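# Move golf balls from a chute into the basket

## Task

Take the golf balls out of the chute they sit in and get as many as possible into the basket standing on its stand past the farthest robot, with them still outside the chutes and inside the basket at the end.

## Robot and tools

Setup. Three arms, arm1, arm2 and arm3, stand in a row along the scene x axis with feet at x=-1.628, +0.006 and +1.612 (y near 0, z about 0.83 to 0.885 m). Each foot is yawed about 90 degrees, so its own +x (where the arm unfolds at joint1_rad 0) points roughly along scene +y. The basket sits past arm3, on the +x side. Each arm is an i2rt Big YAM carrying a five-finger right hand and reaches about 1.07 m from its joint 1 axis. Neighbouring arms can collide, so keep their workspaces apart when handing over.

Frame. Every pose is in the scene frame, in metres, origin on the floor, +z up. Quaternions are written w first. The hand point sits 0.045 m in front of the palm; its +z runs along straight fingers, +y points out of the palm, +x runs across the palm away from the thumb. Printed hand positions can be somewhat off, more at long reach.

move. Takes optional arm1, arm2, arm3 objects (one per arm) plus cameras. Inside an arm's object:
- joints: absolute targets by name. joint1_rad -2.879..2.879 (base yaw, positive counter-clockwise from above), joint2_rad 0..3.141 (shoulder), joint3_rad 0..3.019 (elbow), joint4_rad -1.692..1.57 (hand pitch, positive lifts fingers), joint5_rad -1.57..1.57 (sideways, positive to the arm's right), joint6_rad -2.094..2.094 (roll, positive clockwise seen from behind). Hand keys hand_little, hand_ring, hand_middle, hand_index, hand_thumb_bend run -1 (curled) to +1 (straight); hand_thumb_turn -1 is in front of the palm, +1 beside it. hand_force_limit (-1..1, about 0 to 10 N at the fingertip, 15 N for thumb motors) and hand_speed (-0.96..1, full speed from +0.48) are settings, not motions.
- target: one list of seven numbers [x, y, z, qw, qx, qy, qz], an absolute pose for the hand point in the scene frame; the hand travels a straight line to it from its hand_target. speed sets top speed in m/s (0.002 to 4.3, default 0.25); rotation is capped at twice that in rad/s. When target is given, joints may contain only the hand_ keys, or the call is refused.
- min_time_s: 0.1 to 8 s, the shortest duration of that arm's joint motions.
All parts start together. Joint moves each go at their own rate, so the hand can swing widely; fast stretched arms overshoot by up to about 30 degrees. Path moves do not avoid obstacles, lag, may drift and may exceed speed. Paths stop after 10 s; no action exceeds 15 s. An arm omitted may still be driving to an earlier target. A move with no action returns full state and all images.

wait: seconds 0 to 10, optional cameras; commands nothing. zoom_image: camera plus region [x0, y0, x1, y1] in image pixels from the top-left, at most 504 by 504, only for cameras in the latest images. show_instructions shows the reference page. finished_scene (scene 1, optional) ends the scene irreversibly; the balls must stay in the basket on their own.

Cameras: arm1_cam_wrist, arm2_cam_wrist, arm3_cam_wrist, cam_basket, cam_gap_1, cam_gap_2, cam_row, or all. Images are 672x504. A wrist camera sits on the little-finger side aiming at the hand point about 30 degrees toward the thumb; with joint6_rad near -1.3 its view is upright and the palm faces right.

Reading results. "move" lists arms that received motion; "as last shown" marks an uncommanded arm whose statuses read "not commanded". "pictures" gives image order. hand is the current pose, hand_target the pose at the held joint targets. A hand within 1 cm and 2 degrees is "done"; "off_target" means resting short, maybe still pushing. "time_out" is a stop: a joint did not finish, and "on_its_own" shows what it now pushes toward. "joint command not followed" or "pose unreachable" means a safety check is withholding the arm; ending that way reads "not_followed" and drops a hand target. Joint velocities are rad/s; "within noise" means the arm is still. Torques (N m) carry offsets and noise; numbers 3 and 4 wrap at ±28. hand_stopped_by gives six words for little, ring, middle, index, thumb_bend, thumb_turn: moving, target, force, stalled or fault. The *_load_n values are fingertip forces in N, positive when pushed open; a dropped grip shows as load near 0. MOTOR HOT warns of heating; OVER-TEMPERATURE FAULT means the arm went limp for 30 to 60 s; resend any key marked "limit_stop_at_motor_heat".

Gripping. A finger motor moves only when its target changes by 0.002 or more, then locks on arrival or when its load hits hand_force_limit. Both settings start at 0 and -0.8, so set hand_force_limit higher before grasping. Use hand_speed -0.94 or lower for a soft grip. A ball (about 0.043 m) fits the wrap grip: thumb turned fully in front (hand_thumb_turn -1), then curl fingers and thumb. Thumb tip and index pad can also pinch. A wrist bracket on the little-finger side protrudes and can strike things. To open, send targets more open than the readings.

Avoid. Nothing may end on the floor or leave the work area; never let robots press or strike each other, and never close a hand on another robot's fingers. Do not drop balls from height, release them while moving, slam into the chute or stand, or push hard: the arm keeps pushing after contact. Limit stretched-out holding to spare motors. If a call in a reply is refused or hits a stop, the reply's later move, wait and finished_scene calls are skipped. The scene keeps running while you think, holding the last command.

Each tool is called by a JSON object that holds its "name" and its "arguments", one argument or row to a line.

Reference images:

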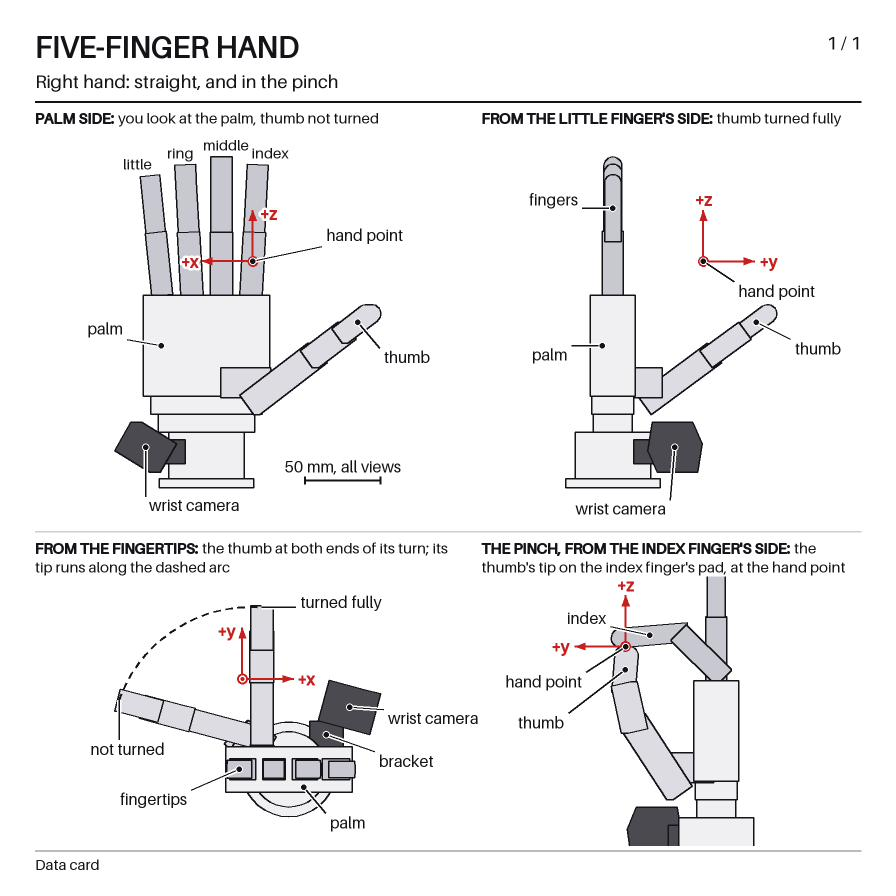

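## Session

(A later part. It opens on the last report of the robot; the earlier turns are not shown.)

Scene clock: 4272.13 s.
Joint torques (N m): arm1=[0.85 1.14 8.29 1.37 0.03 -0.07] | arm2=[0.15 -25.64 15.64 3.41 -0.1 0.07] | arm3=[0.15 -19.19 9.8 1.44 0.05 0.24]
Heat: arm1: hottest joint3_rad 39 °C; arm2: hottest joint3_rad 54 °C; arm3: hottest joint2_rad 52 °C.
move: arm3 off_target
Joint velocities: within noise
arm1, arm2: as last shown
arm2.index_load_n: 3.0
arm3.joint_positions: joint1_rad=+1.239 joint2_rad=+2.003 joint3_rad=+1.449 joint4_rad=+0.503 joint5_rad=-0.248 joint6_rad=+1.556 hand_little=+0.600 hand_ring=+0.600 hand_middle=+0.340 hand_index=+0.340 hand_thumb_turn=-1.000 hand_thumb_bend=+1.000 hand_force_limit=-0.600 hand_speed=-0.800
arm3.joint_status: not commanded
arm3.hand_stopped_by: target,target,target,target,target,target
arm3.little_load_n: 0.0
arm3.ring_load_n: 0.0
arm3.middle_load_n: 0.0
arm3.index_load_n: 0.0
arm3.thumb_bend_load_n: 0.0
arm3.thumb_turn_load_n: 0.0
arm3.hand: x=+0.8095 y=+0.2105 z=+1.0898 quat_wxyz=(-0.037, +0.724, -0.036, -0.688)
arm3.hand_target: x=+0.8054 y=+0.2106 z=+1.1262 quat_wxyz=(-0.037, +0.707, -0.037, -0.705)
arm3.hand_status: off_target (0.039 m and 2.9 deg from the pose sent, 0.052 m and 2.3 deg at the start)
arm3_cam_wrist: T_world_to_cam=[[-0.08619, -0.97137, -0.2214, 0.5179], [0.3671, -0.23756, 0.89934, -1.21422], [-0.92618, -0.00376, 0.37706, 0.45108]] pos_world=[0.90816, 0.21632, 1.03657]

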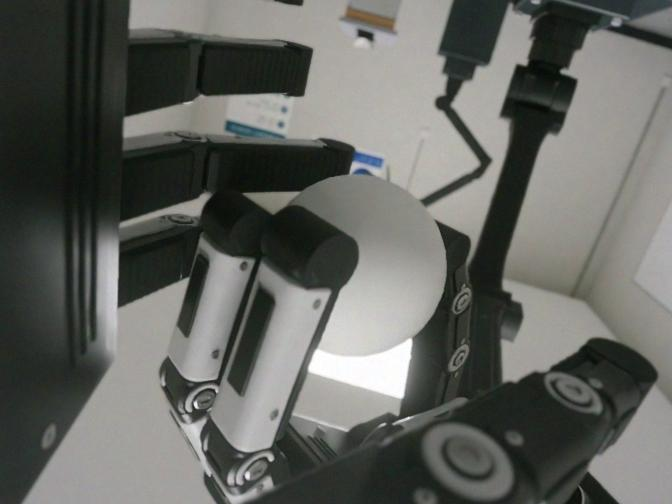

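{"name": "move", "arguments": {
  "arm3": {"joints":{"hand_speed":-0.9,"hand_force_limit":-0.7,"hand_index":0.16,"hand_middle":0.16}}
}}

{"name": "move", "arguments": {
  "arm3": {"joints":{"hand_speed":-0.94,"hand_force_limit":-0.5,"hand_thumb_bend":0.0}}
}}

{"name": "move", "arguments": {
  "arm3": {"joints":{"hand_speed":-0.95,"hand_force_limit":-0.6,"hand_index":0.0}},
  "cameras": ["arm3_cam_wrist"]
}}

Scene clock: 4283.17 s.
Joint torques (N m): arm1=[0.79 1.2 8.31 1.39 0.03 -0.07] | arm2=[0.21 -25.35 15.71 3.26 -0.11 0.09] | arm3=[0.15 -19.55 9.8 1.47 0.03 0.25]
Heat: arm1: hottest joint3_rad 39 °C; arm2: hottest joint3_rad 58 °C; arm3: hottest joint2_rad 53 °C.
move: arm3 done
Joint velocities: within noise
arm1, arm2: as last shown
arm2.joint_positions: joint1_rad=-1.426 joint2_rad=+2.075 joint3_rad=+2.090 joint4_rad=-0.639 joint5_rad=-0.470 joint6_rad=-0.353 hand_little=-1.000 hand_ring=-1.000 hand_middle=+0.160 hand_index=+0.152 hand_thumb_turn=-1.000 hand_thumb_bend=+0.442 hand_force_limit=-0.350 hand_speed=-0.800
arm2.little_load_n: 0.5
arm2.middle_load_n: 2.0
arm2.hand: x=+0.7871 y=+0.2172 z=+1.0584 quat_wxyz=(-0.443, +0.802, -0.347, +0.202)
arm2.hand_target: x=+0.8047 y=+0.2191 z=+1.0735 quat_wxyz=(-0.456, +0.792, -0.342, +0.219)
arm3.joint_positions: joint1_rad=+1.239 joint2_rad=+2.003 joint3_rad=+1.451 joint4_rad=+0.503 joint5_rad=-0.248 joint6_rad=+1.556 hand_little=+0.600 hand_ring=+0.600 hand_middle=+0.160 hand_index=+0.160 hand_thumb_turn=-1.000 hand_thumb_bend=+1.000 hand_force_limit=-0.700 hand_speed=-0.900
arm3.joint_status: all done
arm3.hand_stopped_by: target,target,target,target,target,target
arm3.little_load_n: -0.5
arm3.ring_load_n: 0.0
arm3.middle_load_n: 0.0
arm3.index_load_n: 0.5
arm3.thumb_bend_load_n: 0.0
arm3.thumb_turn_load_n: -0.5
arm3.hand: x=+0.8093 y=+0.2106 z=+1.0907 quat_wxyz=(-0.037, +0.723, -0.036, -0.689)
arm3.hand_target: x=+0.8052 y=+0.2106 z=+1.1271 quat_wxyz=(-0.037, +0.706, -0.037, -0.706)
arm3.hand_status: not commanded
pictures: none

Scene clock: 4290.43 s.
Joint torques (N m): arm1=[0.91 1.2 8.29 1.4 0.04 -0.07] | arm2=[0.97 -25.35 15.72 3.26 -0.1 0.09] | arm3=[0.09 -19.6 9.81 1.47 0.04 0.24]
Heat: arm1: hottest joint3_rad 39 °C; arm2: hottest joint3_rad 60 °C; arm3: hottest joint2_rad 53 °C.
move: arm3 off_target
Joint velocities: within noise
arm1, arm2: as last shown
arm1.middle_load_n: -0.5
arm2.joint_positions: joint1_rad=-1.426 joint2_rad=+2.075 joint3_rad=+2.090 joint4_rad=-0.639 joint5_rad=-0.470 joint6_rad=-0.345 hand_little=-1.000 hand_ring=-1.000 hand_middle=+0.160 hand_index=+0.152 hand_thumb_turn=-1.000 hand_thumb_bend=+0.442 hand_force_limit=-0.350 hand_speed=-0.800
arm2.little_load_n: 0.0
arm2.index_load_n: 2.5
arm2.hand: x=+0.7869 y=+0.2176 z=+1.0586 quat_wxyz=(-0.444, +0.801, -0.350, +0.200)
arm2.hand_target: x=+0.8045 y=+0.2195 z=+1.0736 quat_wxyz=(-0.456, +0.791, -0.345, +0.218)
arm3.joint_positions: joint1_rad=+1.239 joint2_rad=+2.003 joint3_rad=+1.451 joint4_rad=+0.503 joint5_rad=-0.249 joint6_rad=+1.556 hand_little=+0.600 hand_ring=+0.600 hand_middle=+0.160 hand_index=+0.160 hand_thumb_turn=-1.000 hand_thumb_bend=+0.400 hand_force_limit=-0.500 hand_speed=-0.940
arm3.joint_status: hand_thumb_bend off_target (ended at +0.400, target +0.000); the others done
arm3.hand_stopped_by: target,target,target,target,force,target
arm3.little_load_n: 0.0
arm3.ring_load_n: 0.0
arm3.middle_load_n: 1.5
arm3.index_load_n: 2.0
arm3.thumb_bend_load_n: 3.5
arm3.thumb_turn_load_n: 0.0
arm3.hand: x=+0.8093 y=+0.2103 z=+1.0907 quat_wxyz=(-0.037, +0.723, -0.036, -0.689)
arm3.hand_target: x=+0.8052 y=+0.2103 z=+1.1271 quat_wxyz=(-0.036, +0.706, -0.037, -0.706)
arm3.hand_status: not commanded
pictures: none

Scene clock: 4291.23 s.
Joint torques (N m): arm1=[0.85 1.2 8.31 1.39 0.03 -0.07] | arm2=[0.32 -25.29 15.71 3.32 -0.09 0.07] | arm3=[0.21 -19.55 9.8 1.46 0.03 0.24]
Heat: arm1: hottest joint3_rad 39 °C; arm2: hottest joint3_rad 60 °C; arm3: hottest joint2_rad 53 °C.
move: arm3 off_target
Joint velocities: within noise
arm1, arm2: as last shown
arm1.middle_load_n: 0.0
arm2.index_load_n: 3.0
arm3.joint_positions: joint1_rad=+1.239 joint2_rad=+2.003 joint3_rad=+1.451 joint4_rad=+0.503 joint5_rad=-0.249 joint6_rad=+1.556 hand_little=+0.600 hand_ring=+0.600 hand_middle=+0.160 hand_index=+0.156 hand_thumb_turn=-1.000 hand_thumb_bend=+0.401 hand_force_limit=-0.600 hand_speed=-0.950
arm3.joint_status: hand_index off_target (ended at +0.156, target +0.000); the others done
arm3.hand_stopped_by: target,target,target,force,force,target
arm3.little_load_n: 0.0
arm3.ring_load_n: 0.0
arm3.middle_load_n: 1.5
arm3.index_load_n: 2.5
arm3.thumb_bend_load_n: 4.0
arm3.thumb_turn_load_n: 0.0
arm3.hand: x=+0.8093 y=+0.2103 z=+1.0907 quat_wxyz=(-0.037, +0.723, -0.036, -0.689)
arm3.hand_target: x=+0.8052 y=+0.2103 z=+1.1271 quat_wxyz=(-0.036, +0.706, -0.037, -0.706)
arm3.hand_status: not commanded
arm3_cam_wrist: T_world_to_cam=[[-0.08505, -0.97139, -0.22175, 0.51735], [0.36883, -0.23744, 0.89866, -1.21564], [-0.9256, -0.00536, 0.37847, 0.44889]] pos_world=[0.90786, 0.21631, 1.03727]

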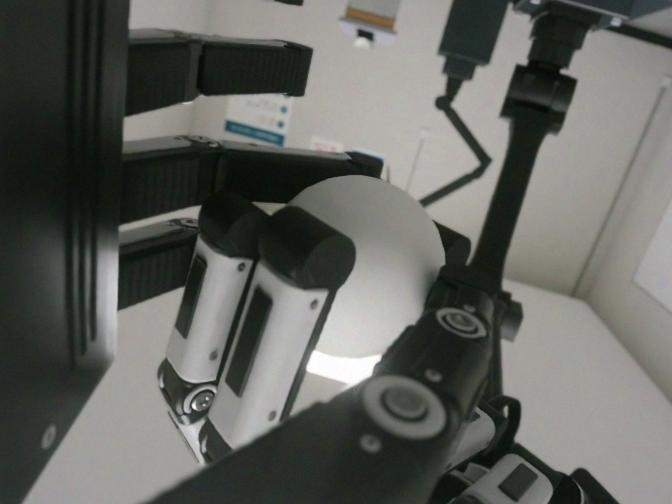

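Good balanced grip. Release arm2.

{"name": "move", "arguments": {
  "arm2": {"joints":{"hand_speed":-0.85,"hand_thumb_bend":0.9}}
}}

{"name": "move", "arguments": {
  "arm2": {"joints":{"hand_speed":-0.8,"hand_index":0.3,"hand_middle":0.3}}
}}

{"name": "move", "arguments": {
  "arm2": {"target":[0.804,0.2215,1.13,-0.456,0.791,-0.344,0.217],"speed":0.06}
}}

{"name": "move", "arguments": {
  "arm2": {"target":[0.80,0.222,1.22,-0.456,0.791,-0.344,0.217],"speed":0.15},
  "arm3": {"joints":{"joint1_rad":0.6,"joint2_rad":2.03,"joint3_rad":1.6,"joint4_rad":0.2,"joint5_rad":-0.2,"joint6_rad":1.2},"min_time_s":3},
  "cameras": ["arm3_cam_wrist"]
}}

Scene clock: 4304.47 s.
Joint torques (N m): arm1=[0.85 1.14 8.31 1.39 0.04 -0.07] | arm2=[0.5 -25.93 15.62 3.26 -0.12 0.08] | arm3=[0.15 -19.6 9.81 1.46 0.02 0.24]
Heat: arm1: hottest joint3_rad 39 °C; arm2: hottest joint3_rad 63 °C; arm3: hottest joint2_rad 54 °C.
move: arm2 done
Joint velocities: within noise
arm1, arm3: as last shown
arm2.joint_positions: joint1_rad=-1.426 joint2_rad=+2.075 joint3_rad=+2.090 joint4_rad=-0.639 joint5_rad=-0.470 joint6_rad=-0.351 hand_little=-1.000 hand_ring=-1.000 hand_middle=+0.160 hand_index=+0.152 hand_thumb_turn=-1.000 hand_thumb_bend=+0.900 hand_force_limit=-0.350 hand_speed=-0.850
arm2.joint_status: all done
arm2.hand_stopped_by: target,target,target,force,target,target
arm2.little_load_n: 0.0
arm2.ring_load_n: 0.0
arm2.middle_load_n: 0.5
arm2.index_load_n: 0.0
arm2.thumb_bend_load_n: 0.0
arm2.thumb_turn_load_n: 0.0
arm2.hand: x=+0.7870 y=+0.2173 z=+1.0585 quat_wxyz=(-0.443, +0.802, -0.347, +0.201)
arm2.hand_target: x=+0.8047 y=+0.2192 z=+1.0735 quat_wxyz=(-0.456, +0.792, -0.342, +0.219)
arm2.hand_status: not commanded
arm3.joint_positions: joint1_rad=+1.239 joint2_rad=+2.003 joint3_rad=+1.449 joint4_rad=+0.503 joint5_rad=-0.252 joint6_rad=+1.556 hand_little=+0.600 hand_ring=+0.600 hand_middle=+0.160 hand_index=+0.156 hand_thumb_turn=-1.000 hand_thumb_bend=+0.401 hand_force_limit=-0.600 hand_speed=-0.950
arm3.index_load_n: 3.0
arm3.hand: x=+0.8097 y=+0.2096 z=+1.0898 quat_wxyz=(-0.035, +0.724, -0.035, -0.688)
arm3.hand_target: x=+0.8056 y=+0.2096 z=+1.1262 quat_wxyz=(-0.035, +0.707, -0.036, -0.705)
pictures: none

Scene clock: 4305.23 s.
Joint torques (N m): arm1=[0.85 1.14 8.28 1.37 0.04 -0.07] | arm2=[0.5 -25.17 15.27 3.23 -0.11 0.08] | arm3=[0.03 -19.55 9.8 1.57 0.02 0.24]
Heat: arm1: hottest joint3_rad 39 °C; arm2: hottest joint3_rad 63 °C; arm3: hottest joint2_rad 54 °C.
move: arm2 done
Joint velocities: within noise
arm1, arm3: as last shown
arm2.joint_positions: joint1_rad=-1.426 joint2_rad=+2.075 joint3_rad=+2.096 joint4_rad=-0.639 joint5_rad=-0.470 joint6_rad=-0.345 hand_little=-1.000 hand_ring=-1.000 hand_middle=+0.300 hand_index=+0.300 hand_thumb_turn=-1.000 hand_thumb_bend=+0.900 hand_force_limit=-0.350 hand_speed=-0.800
arm2.joint_status: all done
arm2.hand_stopped_by: target,target,target,target,target,target
arm2.little_load_n: 0.0
arm2.ring_load_n: 0.0
arm2.middle_load_n: 0.0
arm2.index_load_n: 0.0
arm2.thumb_bend_load_n: 0.0
arm2.thumb_turn_load_n: 0.0
arm2.hand: x=+0.7881 y=+0.2178 z=+1.0619 quat_wxyz=(-0.445, +0.800, -0.349, +0.202)
arm2.hand_target: x=+0.8046 y=+0.2195 z=+1.0737 quat_wxyz=(-0.456, +0.791, -0.345, +0.218)
arm2.hand_status: not commanded
arm3.joint_positions: joint1_rad=+1.239 joint2_rad=+2.003 joint3_rad=+1.449 joint4_rad=+0.502 joint5_rad=-0.248 joint6_rad=+1.556 hand_little=+0.600 hand_ring=+0.600 hand_middle=+0.160 hand_index=+0.156 hand_thumb_turn=-1.000 hand_thumb_bend=+0.401 hand_force_limit=-0.600 hand_speed=-0.950
arm3.index_load_n: 2.5
arm3.hand: x=+0.8095 y=+0.2105 z=+1.0894 quat_wxyz=(-0.037, +0.724, -0.036, -0.687)
arm3.hand_target: x=+0.8054 y=+0.2104 z=+1.1265 quat_wxyz=(-0.037, +0.707, -0.037, -0.706)
pictures: none

Scene clock: 4307.10 s.
Joint torques (N m): arm1=[0.91 1.2 8.29 1.4 0.03 -0.07] | arm2=[0.79 -25.23 15.04 2 -0.02 0.06] | arm3=[0.09 -19.55 9.8 1.57 0.02 0.24]
Heat: arm1: hottest joint3_rad 39 °C; arm2: hottest joint3_rad 63 °C; arm3: hottest joint2_rad 54 °C.
move: arm2 done
Joint velocities: within noise
arm1.joint_positions: joint1_rad=+0.177 joint2_rad=+0.642 joint3_rad=+1.456 joint4_rad=-1.154 joint5_rad=+0.156 joint6_rad=-1.149 hand_little=+1.000 hand_ring=+1.000 hand_middle=+1.000 hand_index=+1.000 hand_thumb_turn=+1.000 hand_thumb_bend=+1.000 hand_force_limit=+0.000 hand_speed=-0.800
arm1.joint_status: not commanded
arm1.hand_stopped_by: target,target,target,target,target,target
arm1.little_load_n: 0.0
arm1.ring_load_n: -0.5
arm1.middle_load_n: 0.0
arm1.index_load_n: 0.0
arm1.thumb_bend_load_n: 0.0
arm1.thumb_turn_load_n: 0.0
arm1.hand: x=-1.6157 y=+0.2370 z=+1.4382 quat_wxyz=(-0.484, +0.658, +0.482, +0.317)
arm1.hand_target: x=-1.6154 y=+0.2352 z=+1.4505 quat_wxyz=(-0.495, +0.652, +0.476, +0.321)
arm1.hand_status: not commanded
arm2.joint_positions: joint1_rad=-1.426 joint2_rad=+2.095 joint3_rad=+2.285 joint4_rad=-0.771 joint5_rad=-0.470 joint6_rad=-0.342 hand_little=-1.000 hand_ring=-1.000 hand_middle=+0.300 hand_index=+0.300 hand_thumb_turn=-1.000 hand_thumb_bend=+0.900 hand_force_limit=-0.350 hand_speed=-0.800
arm2.joint_status: not commanded
arm2.hand_stopped_by: target,target,target,target,target,target
arm2.little_load_n: 0.0
arm2.ring_load_n: 0.0
arm2.middle_load_n: 0.0
arm2.index_load_n: 0.0
arm2.thumb_bend_load_n: 0.0
arm2.thumb_turn_load_n: 0.0
arm2.hand: x=+0.7951 y=+0.2185 z=+1.1270 quat_wxyz=(-0.454, +0.794, -0.342, +0.215)
arm2.hand_target: x=+0.8041 y=+0.2214 z=+1.1303 quat_wxyz=(-0.457, +0.791, -0.344, +0.218)
arm2.hand_status: done (0.010 m and 0.5 deg from the pose sent, 0.070 m and 2.4 deg at the start)
arm3: as last shown
arm3.middle_load_n: 2.0
arm3.thumb_turn_load_n: -0.5
pictures: none

Scene clock: 4310.60 s.
Joint torques (N m): arm1=[0.85 1.14 8.31 1.4 0.03 -0.08] | arm2=[1.08 -27.05 13.31 1.99 -0.02 0.07] | arm3=[0.32 -17.73 10.54 1.52 -0.05 -0.08]
Heat: arm1: hottest joint3_rad 39 °C; arm2: hottest joint3_rad 62 °C; arm3: hottest joint2_rad 54 °C.
move: arm2 done; arm3 done
Joint velocities: within noise
arm1: as last shown
arm1.ring_load_n: 0.0
arm1.middle_load_n: -0.5
arm2.joint_positions: joint1_rad=-1.426 joint2_rad=+2.293 joint3_rad=+2.877 joint4_rad=-1.136 joint5_rad=-0.462 joint6_rad=-0.328 hand_little=-1.000 hand_ring=-1.000 hand_middle=+0.300 hand_index=+0.300 hand_thumb_turn=-1.000 hand_thumb_bend=+0.900 hand_force_limit=-0.350 hand_speed=-0.800
arm2.joint_status: not commanded
arm2.hand_stopped_by: target,target,target,target,target,target
arm2.little_load_n: 0.5
arm2.ring_load_n: 0.0
arm2.middle_load_n: 0.0
arm2.index_load_n: 0.0
arm2.thumb_bend_load_n: 0.0
arm2.thumb_turn_load_n: 0.0
arm2.hand: x=+0.7988 y=+0.2178 z=+1.2159 quat_wxyz=(-0.460, +0.787, -0.344, +0.225)
arm2.hand_target: x=+0.8005 y=+0.2220 z=+1.2194 quat_wxyz=(-0.464, +0.784, -0.344, +0.228)
arm2.hand_status: done (0.006 m and 1.1 deg from the pose sent, 0.093 m and 0.5 deg at the start; a joint's target at an end of its range on 54 of 88 steps)
arm3.joint_positions: joint1_rad=+0.595 joint2_rad=+2.015 joint3_rad=+1.557 joint4_rad=+0.206 joint5_rad=-0.202 joint6_rad=+1.217 hand_little=+0.600 hand_ring=+0.600 hand_middle=+0.160 hand_index=+0.156 hand_thumb_turn=-1.000 hand_thumb_bend=+0.401 hand_force_limit=-0.600 hand_speed=-0.950
arm3.joint_status: all done
arm3.hand_stopped_by: target,target,target,force,force,target
arm3.little_load_n: 0.0
arm3.ring_load_n: 0.0
arm3.middle_load_n: 1.5
arm3.index_load_n: 2.5
arm3.thumb_bend_load_n: 4.0
arm3.thumb_turn_load_n: 0.0
arm3.hand: x=+1.0714 y=+0.6718 z=+1.0472 quat_wxyz=(-0.319, +0.766, -0.189, -0.525)
arm3.hand_target: x=+1.0618 y=+0.6775 z=+1.0597 quat_wxyz=(-0.329, +0.761, -0.178, -0.530)
arm3.hand_status: not commanded
arm3_cam_wrist: T_world_to_cam=[[-0.52459, -0.7002, -0.48428, 1.54195], [-0.15691, -0.47957, 0.86336, -0.40074], [-0.83677, 0.5289, 0.1417, 0.50418]] pos_world=[1.16789, 0.62083, 1.02127]

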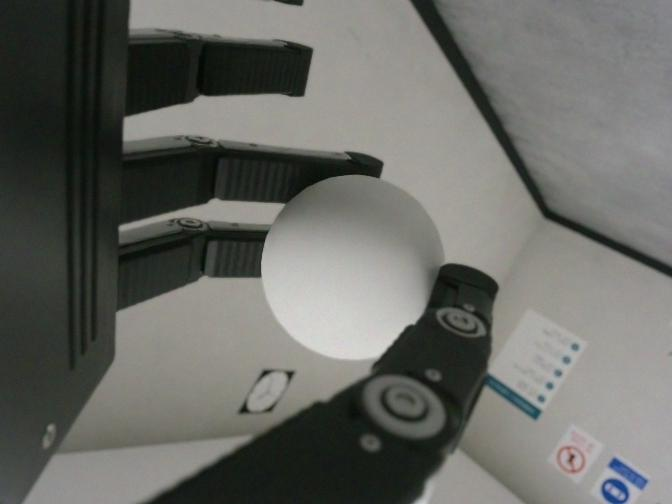

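{"name": "move", "arguments": {
  "arm3": {"joints":{"joint1_rad":-1.625,"joint2_rad":2.344,"joint3_rad":2.539,"joint4_rad":-1.258,"joint5_rad":-0.01,"joint6_rad":0.026},"min_time_s":7},
  "arm2": {"joints":{"joint1_rad":-0.4,"joint2_rad":1.5,"joint3_rad":1.45,"joint4_rad":-1.2,"joint5_rad":-0.977,"joint6_rad":-1.31,"hand_little":1,"hand_ring":1,"hand_index":0.16,"hand_middle":0.16,"hand_thumb_bend":0.6},"min_time_s":7},
  "cameras": ["arm3_cam_wrist","cam_basket","arm2_cam_wrist"]
}}

{"name": "move", "arguments": {
  "arm3": {"target":[2.445,0.008,0.95,-0.185,0.663,-0.702,0.183],"speed":0.15}
}}

{"name": "move", "arguments": {
  "arm3": {"target":[2.470,0.008,0.75,-0.185,0.663,-0.702,0.183],"speed":0.12,"joints":{"hand_ring":0.35,"hand_little":0.35,"hand_speed":-0.8}},
  "cameras": ["arm3_cam_wrist","cam_basket"]
}}

Scene clock: 4368.03 s.
Joint torques (N m): arm1=[0.85 1.2 8.31 1.39 0.03 -0.07] | arm2=[1.14 -17.96 8.85 0.84 -0.93 -0.16] | arm3=[0.15 -20.89 10.55 0.51 -0.01 -0.13]
Heat: arm1: hottest joint3_rad 39 °C; arm2: hottest joint3_rad 57 °C; arm3: hottest joint3_rad 54 °C.
move: arm2 done; arm3 done
Joint velocities: within noise
arm1: as last shown
arm1.middle_load_n: 0.0
arm1.thumb_turn_load_n: -0.5
arm2.joint_positions: joint1_rad=-0.408 joint2_rad=+1.513 joint3_rad=+1.463 joint4_rad=-1.189 joint5_rad=-0.973 joint6_rad=-1.298 hand_little=+1.000 hand_ring=+1.000 hand_middle=+0.160 hand_index=+0.160 hand_thumb_turn=-1.000 hand_thumb_bend=+0.600 hand_force_limit=-0.350 hand_speed=-0.800
arm2.joint_status: all done
arm2.hand_stopped_by: target,target,target,target,target,target
arm2.little_load_n: 0.0
arm2.ring_load_n: 0.0
arm2.middle_load_n: 0.0
arm2.index_load_n: 0.0
arm2.thumb_bend_load_n: 0.0
arm2.thumb_turn_load_n: 0.0
arm2.hand: x=+0.0675 y=+0.4835 z=+1.0995 quat_wxyz=(-0.447, +0.746, +0.450, -0.203)
arm2.hand_target: x=+0.0602 y=+0.4780 z=+1.1005 quat_wxyz=(-0.446, +0.742, +0.456, -0.207)
arm2.hand_status: not commanded
arm3.joint_positions: joint1_rad=-1.632 joint2_rad=+2.328 joint3_rad=+2.494 joint4_rad=-1.250 joint5_rad=-0.018 joint6_rad=+0.048 hand_little=+0.600 hand_ring=+0.600 hand_middle=+0.160 hand_index=+0.156 hand_thumb_turn=-1.000 hand_thumb_bend=+0.401 hand_force_limit=-0.600 hand_speed=-0.950
arm3.joint_status: all done
arm3.hand_stopped_by: target,target,target,force,force,target
arm3.little_load_n: 0.0
arm3.ring_load_n: 0.0
arm3.middle_load_n: 1.5
arm3.index_load_n: 3.0
arm3.thumb_bend_load_n: 4.0
arm3.thumb_turn_load_n: 0.0
arm3.hand: x=+2.3939 y=+0.0017 z=+0.9879 quat_wxyz=(-0.174, +0.642, -0.728, +0.167)
arm3.hand_target: x=+2.4004 y=+0.0034 z=+0.9941 quat_wxyz=(-0.179, +0.648, -0.719, +0.176)
arm3.hand_status: not commanded
pictures: arm2_cam_wrist, arm3_cam_wrist, cam_basket
arm2_cam_wrist: T_world_to_cam=[[0.60334, -0.04401, -0.79627, 0.85578], [-0.10001, -0.99477, -0.0208, 0.52864], [-0.79119, 0.09218, -0.60459, 0.78968]] pos_world=[0.16132, 0.49075, 1.16985]
arm3_cam_wrist: T_world_to_cam=[[-0.88155, -0.09969, -0.46145, 2.56873], [-0.27331, 0.90475, 0.32668, 0.34307], [0.38493, 0.4141, -0.82483, 0.00405]] pos_world=[2.35667, -0.05599, 1.0766]

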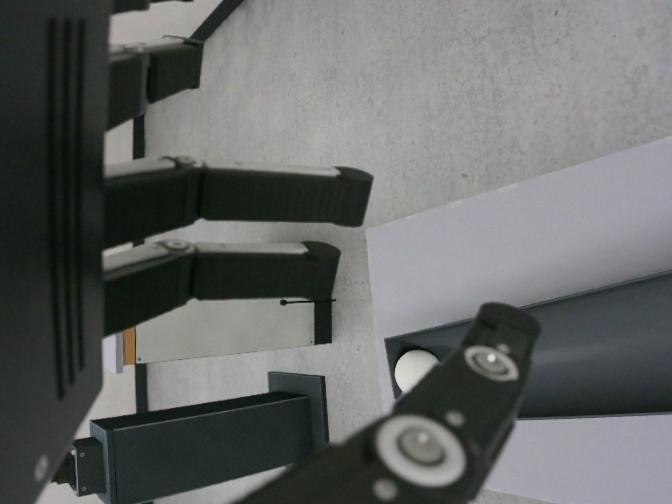

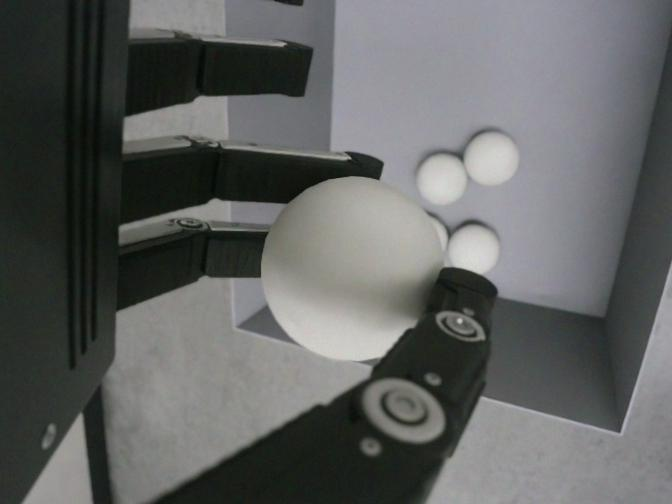

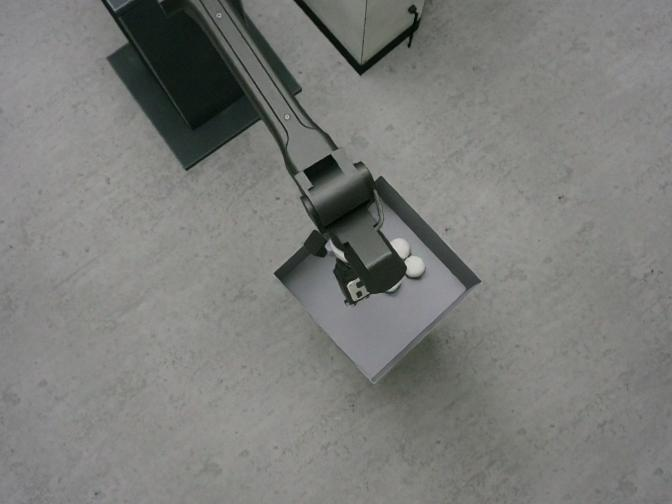

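Scene clock: 4370.40 s.
Joint torques (N m): arm1=[0.79 1.2 8.31 1.39 0.03 -0.08] | arm2=[0.85 -18.14 8.91 1.01 -0.86 -0.17] | arm3=[0.67 -22.65 10.4 0.58 -0.15 -0.14]
Heat: arm1: hottest joint3_rad 39 °C; arm2: hottest joint3_rad 57 °C; arm3: hottest joint3_rad 54 °C.
move: arm3 off_target
Joint velocities: within noise
arm1, arm2: as last shown
arm1.ring_load_n: 0.5
arm1.thumb_turn_load_n: 0.0
arm2.joint_positions: joint1_rad=-0.409 joint2_rad=+1.513 joint3_rad=+1.463 joint4_rad=-1.189 joint5_rad=-0.973 joint6_rad=-1.298 hand_little=+1.000 hand_ring=+1.000 hand_middle=+0.160 hand_index=+0.160 hand_thumb_turn=-1.000 hand_thumb_bend=+0.600 hand_force_limit=-0.350 hand_speed=-0.800
arm2.ring_load_n: -0.5
arm2.hand: x=+0.0683 y=+0.4834 z=+1.0995 quat_wxyz=(-0.447, +0.746, +0.450, -0.203)
arm2.hand_target: x=+0.0610 y=+0.4779 z=+1.1005 quat_wxyz=(-0.446, +0.742, +0.456, -0.207)
arm3.joint_positions: joint1_rad=-1.628 joint2_rad=+2.597 joint3_rad=+2.881 joint4_rad=-1.338 joint5_rad=-0.018 joint6_rad=+0.016 hand_little=+0.600 hand_ring=+0.600 hand_middle=+0.160 hand_index=+0.156 hand_thumb_turn=-1.000 hand_thumb_bend=+0.401 hand_force_limit=-0.600 hand_speed=-0.950
arm3.joint_status: not commanded
arm3.hand_stopped_by: target,target,target,force,force,target
arm3.little_load_n: 0.0
arm3.ring_load_n: 0.0
arm3.middle_load_n: 1.5
arm3.index_load_n: 3.0
arm3.thumb_bend_load_n: 4.0
arm3.thumb_turn_load_n: 0.0
arm3.hand: x=+2.4404 y=-0.0001 z=+0.9434 quat_wxyz=(-0.182, +0.653, -0.713, +0.181)
arm3.hand_target: x=+2.4443 y=+0.0057 z=+0.9498 quat_wxyz=(-0.189, +0.660, -0.702, +0.188)
arm3.hand_status: off_target (0.011 m and 1.8 deg from the pose sent, 0.064 m and 4.4 deg at the start; a joint's target at an end of its range on 7 of 71 steps)
pictures: none

Scene clock: 4372.77 s.
Joint torques (N m): arm1=[0.79 1.14 8.29 1.39 0.03 -0.07] | arm2=[1.14 -18.26 8.73 0.95 -0.91 -0.17] | arm3=[0.56 -24.7 9.58 1.28 -0.12 -0.12]
Heat: arm1: hottest joint3_rad 39 °C; arm2: hottest joint3_rad 57 °C; arm3: hottest joint3_rad 54 °C.
move: arm3 off_target
Joint velocities: within noise
arm1, arm2: as last shown
arm1.ring_load_n: 0.0
arm1.middle_load_n: -0.5
arm2.ring_load_n: 0.0
arm3.joint_positions: joint1_rad=-1.626 joint2_rad=+2.703 joint3_rad=+2.540 joint4_rad=-0.928 joint5_rad=-0.018 joint6_rad=+0.014 hand_little=+0.350 hand_ring=+0.350 hand_middle=+0.160 hand_index=+0.156 hand_thumb_turn=-1.000 hand_thumb_bend=+0.401 hand_force_limit=-0.600 hand_speed=-0.800
arm3.joint_status: all done
arm3.hand_stopped_by: target,target,target,force,force,target
arm3.little_load_n: 0.0
arm3.ring_load_n: 0.0
arm3.middle_load_n: 1.5
arm3.index_load_n: 3.0
arm3.thumb_bend_load_n: 4.0
arm3.thumb_turn_load_n: 0.0
arm3.hand: x=+2.4538 y=+0.0002 z=+0.7331 quat_wxyz=(-0.170, +0.657, -0.715, +0.168)
arm3.hand_target: x=+2.4667 y=+0.0059 z=+0.7498 quat_wxyz=(-0.185, +0.662, -0.703, +0.183)
arm3.hand_status: off_target (0.025 m and 3.0 deg from the pose sent, 0.196 m and 1.8 deg at the start)
arm3_cam_wrist: T_world_to_cam=[[-0.88035, -0.13842, -0.45367, 2.49517], [-0.30364, 0.89926, 0.31485, 0.52716], [0.36439, 0.41494, -0.83369, -0.17157]] pos_world=[2.41922, -0.05749, 0.82298]

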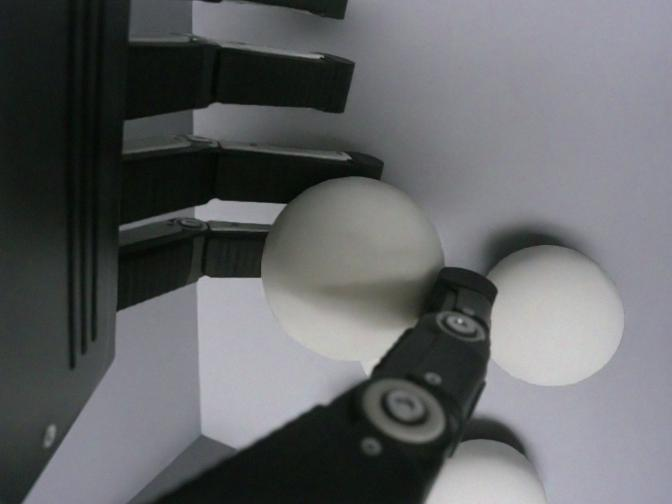

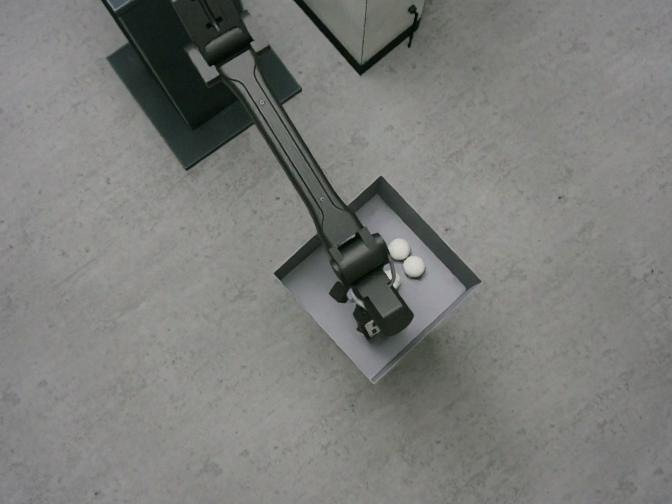

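{"name": "move", "arguments": {
  "arm3": {"target":[2.470,0.007,0.71,-0.185,0.663,-0.702,0.183],"speed":0.06},
  "cameras": ["arm3_cam_wrist"]
}}

{"name": "move", "arguments": {
  "arm3": {"target":[2.470,0.007,0.694,-0.185,0.663,-0.702,0.183],"speed":0.05}
}}

{"name": "move", "arguments": {
  "arm3": {"target":[2.470,0.007,0.679,-0.185,0.663,-0.702,0.183],"speed":0.03},
  "cameras": ["arm3_cam_wrist"]
}}

Scene clock: 4387.40 s.
Joint torques (N m): arm1=[0.79 1.14 8.29 1.37 0.03 -0.07] | arm2=[1.26 -18.26 8.77 1.01 -0.91 -0.16] | arm3=[0.56 -23.71 9.91 1.4 -0.15 -0.13]
Heat: arm1: hottest joint3_rad 39 °C; arm2: hottest joint3_rad 56 °C; arm3: hottest joint2_rad 54 °C.
move: arm3 off_target
Joint velocities: within noise
arm1, arm2: as last shown
arm1.middle_load_n: 0.0
arm1.thumb_bend_load_n: 0.5
arm2.thumb_turn_load_n: 0.5
arm3.joint_positions: joint1_rad=-1.626 joint2_rad=+2.749 joint3_rad=+2.540 joint4_rad=-0.880 joint5_rad=-0.018 joint6_rad=+0.014 hand_little=+0.350 hand_ring=+0.350 hand_middle=+0.160 hand_index=+0.156 hand_thumb_turn=-1.000 hand_thumb_bend=+0.401 hand_force_limit=-0.600 hand_speed=-0.800
arm3.joint_status: not commanded
arm3.hand_stopped_by: target,target,target,force,force,target
arm3.little_load_n: 0.0
arm3.ring_load_n: 0.0
arm3.middle_load_n: 1.0
arm3.index_load_n: 2.5
arm3.thumb_bend_load_n: 4.0
arm3.thumb_turn_load_n: 0.0
arm3.hand: x=+2.4552 y=+0.0001 z=+0.6988 quat_wxyz=(-0.170, +0.657, -0.715, +0.168)
arm3.hand_target: x=+2.4688 y=+0.0060 z=+0.7103 quat_wxyz=(-0.185, +0.662, -0.702, +0.183)
arm3.hand_status: off_target (0.020 m and 2.9 deg from the pose sent, 0.029 m and 3.0 deg at the start)
arm3_cam_wrist: T_world_to_cam=[[-0.87963, -0.13847, -0.45506, 2.48005], [-0.30415, 0.89929, 0.31428, 0.54007], [0.36571, 0.41486, -0.83315, -0.20436]] pos_world=[2.42052, -0.05749, 0.78858]

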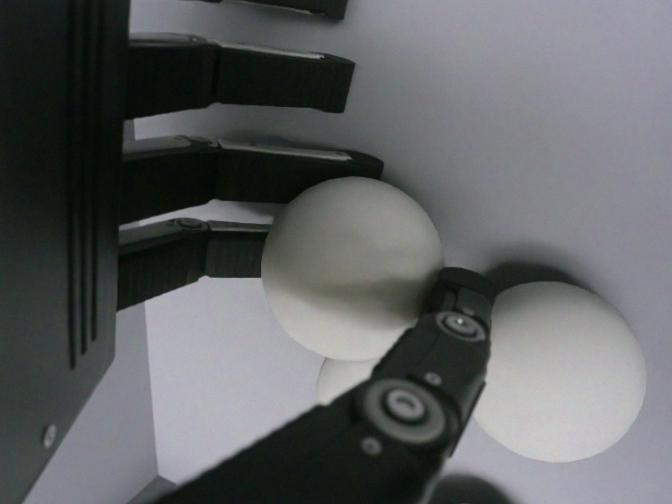

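Scene clock: 4388.37 s.
Joint torques (N m): arm1=[0.85 1.08 8.32 1.37 0.03 -0.08] | arm2=[1.44 -18.14 8.73 0.91 -0.92 -0.19] | arm3=[0.79 -22.77 9.98 1.32 -0.14 -0.13]
Heat: arm1: hottest joint3_rad 39 °C; arm2: hottest joint3_rad 56 °C; arm3: hottest joint2_rad 54 °C.
move: arm3 off_target
Joint velocities: within noise
arm1, arm2: as last shown
arm1.thumb_bend_load_n: 0.0
arm2.ring_load_n: -0.5
arm2.middle_load_n: 0.5
arm2.thumb_turn_load_n: 0.0
arm3.joint_positions: joint1_rad=-1.625 joint2_rad=+2.756 joint3_rad=+2.540 joint4_rad=-0.854 joint5_rad=-0.018 joint6_rad=+0.008 hand_little=+0.350 hand_ring=+0.350 hand_middle=+0.160 hand_index=+0.156 hand_thumb_turn=-1.000 hand_thumb_bend=+0.401 hand_force_limit=-0.600 hand_speed=-0.800
arm3.joint_status: not commanded
arm3.hand_stopped_by: target,target,target,force,force,target
arm3.little_load_n: 0.0
arm3.ring_load_n: 0.0
arm3.middle_load_n: 1.5
arm3.index_load_n: 3.0
arm3.thumb_bend_load_n: 4.0
arm3.thumb_turn_load_n: 0.0
arm3.hand: x=+2.4599 y=+0.0007 z=+0.6943 quat_wxyz=(-0.176, +0.658, -0.711, +0.175)
arm3.hand_target: x=+2.4693 y=+0.0067 z=+0.6935 quat_wxyz=(-0.185, +0.665, -0.700, +0.184)
arm3.hand_status: off_target (0.012 m and 1.8 deg from the pose sent, 0.017 m and 2.9 deg at the start)
pictures: none

Scene clock: 4389.37 s.
Joint torques (N m): arm1=[0.85 1.14 8.31 1.39 0.03 -0.07] | arm2=[1.26 -18.2 8.9 0.99 -0.91 -0.16] | arm3=[0.56 -21.83 9.77 1.65 -0.15 -0.08]
Heat: arm1: hottest joint3_rad 39 °C; arm2: hottest joint3_rad 56 °C; arm3: hottest joint2_rad 54 °C.
move: arm3 off_target
Joint velocities: within noise
arm1, arm2: as last shown
arm2.little_load_n: -0.5
arm2.ring_load_n: 0.0
arm2.middle_load_n: 0.0
arm3.joint_positions: joint1_rad=-1.625 joint2_rad=+2.759 joint3_rad=+2.542 joint4_rad=-0.844 joint5_rad=-0.018 joint6_rad=+0.008 hand_little=+0.350 hand_ring=+0.350 hand_middle=+0.160 hand_index=+0.156 hand_thumb_turn=-1.000 hand_thumb_bend=+0.401 hand_force_limit=-0.600 hand_speed=-0.800
arm3.joint_status: not commanded
arm3.hand_stopped_by: target,target,target,force,force,target
arm3.little_load_n: -0.5
arm3.ring_load_n: 0.0
arm3.middle_load_n: 0.0
arm3.index_load_n: 2.0
arm3.thumb_bend_load_n: 4.5
arm3.thumb_turn_load_n: 0.5
arm3.hand: x=+2.4624 y=+0.0005 z=+0.6933 quat_wxyz=(-0.179, +0.657, -0.710, +0.178)
arm3.hand_target: x=+2.4691 y=+0.0069 z=+0.6799 quat_wxyz=(-0.185, +0.663, -0.702, +0.184)
arm3.hand_status: off_target (0.017 m and 1.4 deg from the pose sent, 0.019 m and 1.8 deg at the start)
arm3_cam_wrist: T_world_to_cam=[[-0.86588, -0.14682, -0.47822, 2.46616], [-0.31877, 0.89868, 0.30128, 0.58866], [0.38554, 0.41331, -0.82495, -0.26623]] pos_world=[2.42569, -0.0569, 0.7824]

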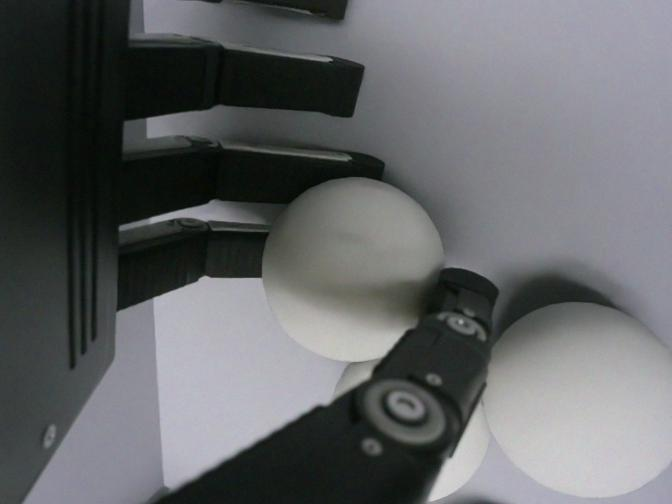

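{"name": "move", "arguments": {
  "arm3": {"joints":{"hand_thumb_bend":0.75,"hand_speed":-0.88}}
}}

{"name": "move", "arguments": {
  "arm3": {"target":[2.470,0.005,0.69,-0.185,0.663,-0.702,0.183],"speed":0.05,"joints":{"hand_index":0.4,"hand_middle":0.4,"hand_speed":-0.8}},
  "cameras": ["arm3_cam_wrist"]
}}

{"name": "move", "arguments": {
  "arm3": {"target":[2.465,0.005,0.86,-0.185,0.663,-0.702,0.183],"speed":0.12}
}}

{"name": "move", "arguments": {
  "arm3": {"target":[2.405,0.055,1.0,-0.185,0.663,-0.702,0.183],"speed":0.25},
  "cameras": ["arm3_cam_wrist","cam_basket"]
}}

Scene clock: 4408.03 s.
Joint torques (N m): arm1=[0.85 1.14 8.32 1.4 0.03 -0.07] | arm2=[1.32 -18.2 8.79 1.01 -0.9 -0.18] | arm3=[0.56 -21.83 9.77 1.52 -0.14 -0.08]
Heat: arm1: hottest joint3_rad 39 °C; arm2: hottest joint3_rad 55 °C; arm3: hottest joint2_rad 54 °C.
move: arm3 done
Joint velocities: within noise
arm1.joint_positions: joint1_rad=+0.177 joint2_rad=+0.642 joint3_rad=+1.456 joint4_rad=-1.154 joint5_rad=+0.156 joint6_rad=-1.149 hand_little=+1.000 hand_ring=+1.000 hand_middle=+1.000 hand_index=+1.000 hand_thumb_turn=+1.000 hand_thumb_bend=+1.000 hand_force_limit=+0.000 hand_speed=-0.800
arm1.joint_status: not commanded
arm1.hand_stopped_by: target,target,target,target,target,target
arm1.little_load_n: 0.0
arm1.ring_load_n: 0.0
arm1.middle_load_n: 0.0
arm1.index_load_n: 0.0
arm1.thumb_bend_load_n: 0.0
arm1.thumb_turn_load_n: 0.0
arm1.hand: x=-1.6157 y=+0.2370 z=+1.4382 quat_wxyz=(-0.484, +0.658, +0.482, +0.317)
arm1.hand_target: x=-1.6154 y=+0.2352 z=+1.4505 quat_wxyz=(-0.495, +0.652, +0.476, +0.321)
arm1.hand_status: not commanded
arm2: as last shown
arm2.little_load_n: 0.0
arm3.joint_positions: joint1_rad=-1.625 joint2_rad=+2.759 joint3_rad=+2.542 joint4_rad=-0.841 joint5_rad=-0.016 joint6_rad=+0.012 hand_little=+0.350 hand_ring=+0.350 hand_middle=+0.160 hand_index=+0.156 hand_thumb_turn=-1.000 hand_thumb_bend=+0.750 hand_force_limit=-0.600 hand_speed=-0.880
arm3.joint_status: all done
arm3.hand_stopped_by: target,target,target,force,target,target
arm3.little_load_n: 0.5
arm3.ring_load_n: -1.0
arm3.middle_load_n: 0.0
arm3.index_load_n: 0.5
arm3.thumb_bend_load_n: 0.0
arm3.thumb_turn_load_n: 0.0
arm3.hand: x=+2.4634 y=+0.0004 z=+0.6935 quat_wxyz=(-0.180, +0.655, -0.711, +0.180)
arm3.hand_target: x=+2.4694 y=+0.0069 z=+0.6806 quat_wxyz=(-0.185, +0.661, -0.703, +0.184)
arm3.hand_status: not commanded
pictures: none

Scene clock: 4409.00 s.
Joint torques (N m): arm1=[0.85 1.2 8.31 1.37 0.03 -0.08] | arm2=[0.85 -18.26 8.83 0.95 -0.91 -0.18] | arm3=[0.38 -22.53 9.43 0.83 -0.19 -0.13]
Heat: arm1: hottest joint3_rad 39 °C; arm2: hottest joint3_rad 54 °C; arm3: hottest joint2_rad 54 °C.
move: arm3 off_target
Joint velocities: within noise
arm1, arm2: as last shown
arm3.joint_positions: joint1_rad=-1.625 joint2_rad=+2.759 joint3_rad=+2.554 joint4_rad=-0.839 joint5_rad=-0.019 joint6_rad=+0.008 hand_little=+0.350 hand_ring=+0.350 hand_middle=+0.399 hand_index=+0.400 hand_thumb_turn=-1.000 hand_thumb_bend=+0.750 hand_force_limit=-0.600 hand_speed=-0.800
arm3.joint_status: all done
arm3.hand_stopped_by: target,target,target,target,target,target
arm3.little_load_n: 0.0
arm3.ring_load_n: 0.0
arm3.middle_load_n: -3.0
arm3.index_load_n: 0.0
arm3.thumb_bend_load_n: 0.0
arm3.thumb_turn_load_n: 0.0
arm3.hand: x=+2.4678 y=+0.0004 z=+0.6993 quat_wxyz=(-0.185, +0.656, -0.708, +0.184)
arm3.hand_target: x=+2.4697 y=+0.0049 z=+0.6901 quat_wxyz=(-0.186, +0.664, -0.700, +0.184)
arm3.hand_status: off_target (0.011 m and 1.1 deg from the pose sent, 0.009 m and 1.6 deg at the start)
arm3_cam_wrist: T_world_to_cam=[[-0.85754, -0.14738, -0.49284, 2.46333], [-0.32449, 0.8984, 0.29594, 0.60657], [0.39916, 0.4137, -0.81824, -0.30164]] pos_world=[2.42964, -0.0571, 0.78772]

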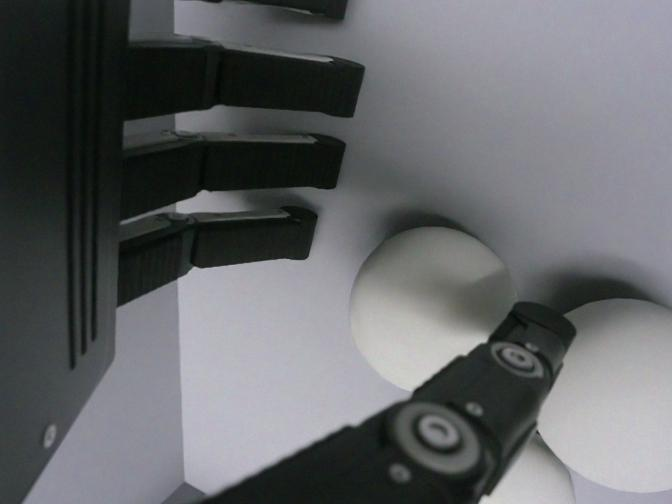

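Scene clock: 4411.47 s.
Joint torques (N m): arm1=[0.91 1.14 8.31 1.4 0.03 -0.07] | arm2=[1.38 -17.9 8.76 0.99 -0.9 -0.16] | arm3=[0.32 -22.65 10.41 0.51 -0.14 -0.1]
Heat: arm1: hottest joint3_rad 39 °C; arm2: hottest joint3_rad 54 °C; arm3: hottest joint2_rad 54 °C.
move: arm3 done
Joint velocities: within noise
arm1: as last shown
arm2.joint_positions: joint1_rad=-0.409 joint2_rad=+1.513 joint3_rad=+1.463 joint4_rad=-1.189 joint5_rad=-0.973 joint6_rad=-1.298 hand_little=+1.000 hand_ring=+1.000 hand_middle=+0.160 hand_index=+0.160 hand_thumb_turn=-1.000 hand_thumb_bend=+0.600 hand_force_limit=-0.350 hand_speed=-0.800
arm2.joint_status: not commanded
arm2.hand_stopped_by: target,target,target,target,target,target
arm2.little_load_n: -0.5
arm2.ring_load_n: 0.0
arm2.middle_load_n: 0.0
arm2.index_load_n: 0.0
arm2.thumb_bend_load_n: 0.5
arm2.thumb_turn_load_n: 0.0
arm2.hand: x=+0.0683 y=+0.4834 z=+1.0995 quat_wxyz=(-0.447, +0.746, +0.450, -0.203)
arm2.hand_target: x=+0.0610 y=+0.4779 z=+1.1005 quat_wxyz=(-0.446, +0.742, +0.456, -0.207)
arm2.hand_status: not commanded
arm3.joint_positions: joint1_rad=-1.625 joint2_rad=+2.677 joint3_rad=+2.813 joint4_rad=-1.190 joint5_rad=-0.019 joint6_rad=+0.012 hand_little=+0.350 hand_ring=+0.350 hand_middle=+0.399 hand_index=+0.400 hand_thumb_turn=-1.000 hand_thumb_bend=+0.750 hand_force_limit=-0.600 hand_speed=-0.800
arm3.joint_status: not commanded
arm3.hand_stopped_by: target,target,target,target,target,target
arm3.little_load_n: 0.0
arm3.ring_load_n: 0.5
arm3.middle_load_n: 0.0
arm3.index_load_n: 0.0
arm3.thumb_bend_load_n: 0.0
arm3.thumb_turn_load_n: 0.0
arm3.hand: x=+2.4620 y=+0.0010 z=+0.8594 quat_wxyz=(-0.183, +0.655, -0.711, +0.180)
arm3.hand_target: x=+2.4658 y=+0.0052 z=+0.8588 quat_wxyz=(-0.186, +0.661, -0.703, +0.184)
arm3.hand_status: done (0.005 m and 1.4 deg from the pose sent, 0.161 m and 1.1 deg at the start)
pictures: none

Scene clock: 4413.03 s.
Joint torques (N m): arm1=[0.85 1.14 8.31 1.37 0.04 -0.07] | arm2=[1.26 -18.08 8.83 1.02 -0.91 -0.19] | arm3=[-0.15 -21.01 7.88 0.65 0.09 0.19]
Heat: arm1: hottest joint3_rad 39 °C; arm2: hottest joint3_rad 54 °C; arm3: hottest joint2_rad 54 °C.
move: arm3 done
Joint velocities: within noise
arm1, arm2: as last shown
arm2.little_load_n: 0.0
arm2.thumb_bend_load_n: 0.0
arm3.joint_positions: joint1_rad=-1.554 joint2_rad=+2.339 joint3_rad=+2.562 joint4_rad=-1.252 joint5_rad=+0.007 joint6_rad=+0.031 hand_little=+0.350 hand_ring=+0.350 hand_middle=+0.399 hand_index=+0.400 hand_thumb_turn=-1.000 hand_thumb_bend=+0.750 hand_force_limit=-0.600 hand_speed=-0.800
arm3.joint_status: not commanded
arm3.hand_stopped_by: target,target,target,target,target,target
arm3.little_load_n: 0.0
arm3.ring_load_n: 0.0
arm3.middle_load_n: -0.5
arm3.index_load_n: 0.0
arm3.thumb_bend_load_n: 0.0
arm3.thumb_turn_load_n: 0.0
arm3.hand: x=+2.4062 y=+0.0571 z=+1.0093 quat_wxyz=(-0.190, +0.669, -0.693, +0.189)
arm3.hand_target: x=+2.4065 y=+0.0558 z=+1.0005 quat_wxyz=(-0.185, +0.663, -0.702, +0.184)
arm3.hand_status: done (0.010 m and 1.5 deg from the pose sent, 0.161 m and 1.4 deg at the start)
arm3_cam_wrist: T_world_to_cam=[[-0.84392, -0.18501, -0.50355, 2.55184], [-0.36228, 0.88883, 0.2806, 0.55081], [0.39566, 0.41923, -0.81713, -0.03978]] pos_world=[2.36884, -0.00079, 1.09792]

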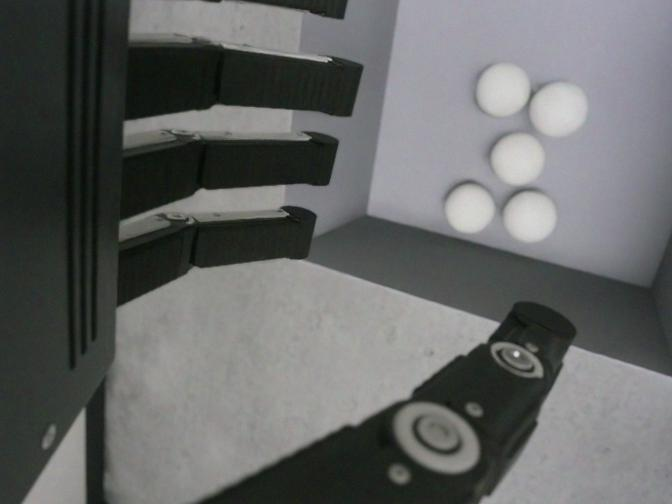

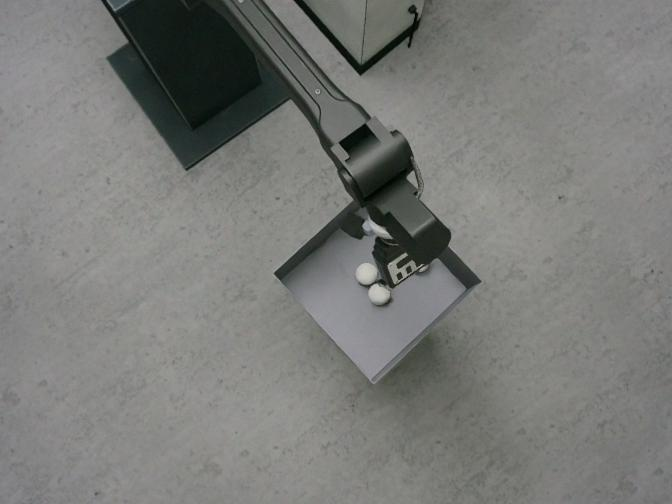

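{"name": "move", "arguments": {
  "arm2": {"target":[-0.140,0.438,0.95,0.352,-0.6483,-0.5933,0.3222],"speed":0.12,"joints":{"hand_speed":-0.8,"hand_middle":1.0,"hand_thumb_bend":0.8}},
  "arm3": {"joints":{"joint1_rad":1.278,"joint2_rad":2.0,"joint3_rad":1.8,"joint4_rad":0.2,"joint5_rad":-0.05,"joint6_rad":1.2,"hand_index":0.34,"hand_middle":0.34,"hand_thumb_bend":1.0,"hand_ring":0.6,"hand_little":0.6},"min_time_s":8}
}}

{"name": "move", "arguments": {
  "arm2": {"target":[-0.153,0.438,0.905,0.352,-0.6483,-0.5933,0.3222],"speed":0.06},
  "arm3": {"joints":{"joint1_rad":1.278,"joint2_rad":2.5,"joint3_rad":1.6,"joint4_rad":0.9,"joint5_rad":-0.05,"joint6_rad":1.571},"min_time_s":4},
  "cameras": ["arm2_cam_wrist"]
}}

Scene clock: 4645.10 s.
Joint torques (N m): arm1=[0.79 1.2 8.31 1.37 0.04 -0.07] | arm2=[1.14 -15.62 8.18 1.78 -0.55 -0.1] | arm3=[-0.44 -21.48 8.17 2.63 -0.12 0.25]
Heat: arm1: hottest joint3_rad 39 °C; arm2: hottest joint3_rad 49 °C; arm3: hottest joint2_rad 54 °C.
move: arm2 off_target; arm3 done
Joint velocities: within noise
arm1: as last shown
arm2.joint_positions: joint1_rad=+0.013 joint2_rad=+1.596 joint3_rad=+1.194 joint4_rad=-0.975 joint5_rad=-0.964 joint6_rad=-1.341 hand_little=+1.000 hand_ring=+1.000 hand_middle=+1.000 hand_index=+0.160 hand_thumb_turn=-1.000 hand_thumb_bend=+0.800 hand_force_limit=-0.350 hand_speed=-0.800
arm2.joint_status: all done
arm2.hand_stopped_by: target,target,target,target,target,target
arm2.little_load_n: 0.0
arm2.ring_load_n: 0.0
arm2.middle_load_n: 0.0
arm2.index_load_n: 0.0
arm2.thumb_bend_load_n: 0.0
arm2.thumb_turn_load_n: 0.0
arm2.hand: x=-0.1375 y=+0.4382 z=+0.9630 quat_wxyz=(-0.356, +0.649, +0.593, -0.317)
arm2.hand_target: x=-0.1399 y=+0.4371 z=+0.9511 quat_wxyz=(-0.350, +0.649, +0.595, -0.320)
arm2.hand_status: off_target (0.013 m and 0.7 deg from the pose sent, 0.260 m and 26.6 deg at the start)
arm3.joint_positions: joint1_rad=+1.284 joint2_rad=+2.025 joint3_rad=+1.798 joint4_rad=+0.179 joint5_rad=-0.042 joint6_rad=+1.175 hand_little=+0.600 hand_ring=+0.600 hand_middle=+0.340 hand_index=+0.340 hand_thumb_turn=-1.000 hand_thumb_bend=+1.000 hand_force_limit=-0.600 hand_speed=-0.800
arm3.joint_status: all done
arm3.hand_stopped_by: target,target,target,target,target,target
arm3.little_load_n: 0.0
arm3.ring_load_n: 0.0
arm3.middle_load_n: 0.0
arm3.index_load_n: 0.0
arm3.thumb_bend_load_n: 0.0
arm3.thumb_turn_load_n: -0.5
arm3.hand: x=+0.7442 y=+0.2253 z=+1.1751 quat_wxyz=(-0.223, +0.723, +0.047, -0.652)
arm3.hand_target: x=+0.7509 y=+0.2287 z=+1.2049 quat_wxyz=(-0.225, +0.707, +0.038, -0.670)
arm3.hand_status: not commanded
pictures: none

Scene clock: 4649.70 s.
Joint torques (N m): arm1=[0.91 1.14 8.31 1.39 0.03 -0.07] | arm2=[1.44 -15.68 7.75 1.95 -0.62 0.03] | arm3=[-0.5 -19.78 5.87 2.56 -0.21 0.25]
Heat: arm1: hottest joint3_rad 39 °C; arm2: hottest joint3_rad 49 °C; arm3: hottest joint2_rad 54 °C.
move: arm2 off_target; arm3 done
Joint velocities: within noise
arm1: as last shown
arm1.thumb_turn_load_n: 0.5
arm2.joint_positions: joint1_rad=+0.029 joint2_rad=+1.648 joint3_rad=+1.124 joint4_rad=-0.814 joint5_rad=-0.964 joint6_rad=-1.313 hand_little=+1.000 hand_ring=+1.000 hand_middle=+1.000 hand_index=+0.160 hand_thumb_turn=-1.000 hand_thumb_bend=+0.800 hand_force_limit=-0.350 hand_speed=-0.800
arm2.joint_status: not commanded
arm2.hand_stopped_by: target,target,target,target,target,target
arm2.little_load_n: 0.0
arm2.ring_load_n: 0.0
arm2.middle_load_n: 0.0
arm2.index_load_n: 0.0
arm2.thumb_bend_load_n: 0.0
arm2.thumb_turn_load_n: 0.0
arm2.hand: x=-0.1468 y=+0.4419 z=+0.9175 quat_wxyz=(-0.362, +0.645, +0.595, -0.314)
arm2.hand_target: x=-0.1525 y=+0.4371 z=+0.9054 quat_wxyz=(-0.352, +0.648, +0.594, -0.322)
arm2.hand_status: off_target (0.015 m and 1.5 deg from the pose sent, 0.060 m and 0.7 deg at the start)
arm3.joint_positions: joint1_rad=+1.293 joint2_rad=+2.489 joint3_rad=+1.598 joint4_rad=+0.882 joint5_rad=-0.048 joint6_rad=+1.553 hand_little=+0.600 hand_ring=+0.600 hand_middle=+0.340 hand_index=+0.340 hand_thumb_turn=-1.000 hand_thumb_bend=+1.000 hand_force_limit=-0.600 hand_speed=-0.800
arm3.joint_status: all done
arm3.hand_stopped_by: target,target,target,target,target,target
arm3.little_load_n: 0.0
arm3.ring_load_n: 0.0
arm3.middle_load_n: 0.0
arm3.index_load_n: 0.0
arm3.thumb_bend_load_n: 0.0
arm3.thumb_turn_load_n: -0.5
arm3.hand: x=+0.7607 y=+0.2178 z=+0.8638 quat_wxyz=(-0.094, +0.706, -0.082, -0.697)
arm3.hand_target: x=+0.7626 y=+0.2223 z=+0.8620 quat_wxyz=(-0.089, +0.701, -0.088, -0.702)
arm3.hand_status: not commanded
arm2_cam_wrist: T_world_to_cam=[[0.57765, 0.15779, -0.80089, 0.7497], [0.33691, -0.93976, 0.05785, 0.42959], [-0.74352, -0.30324, -0.59601, 0.68779]] pos_world=[-0.06641, 0.49399, 0.98551]

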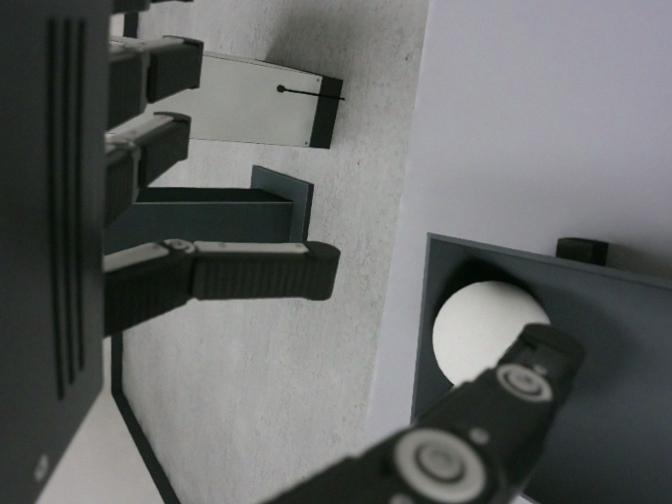

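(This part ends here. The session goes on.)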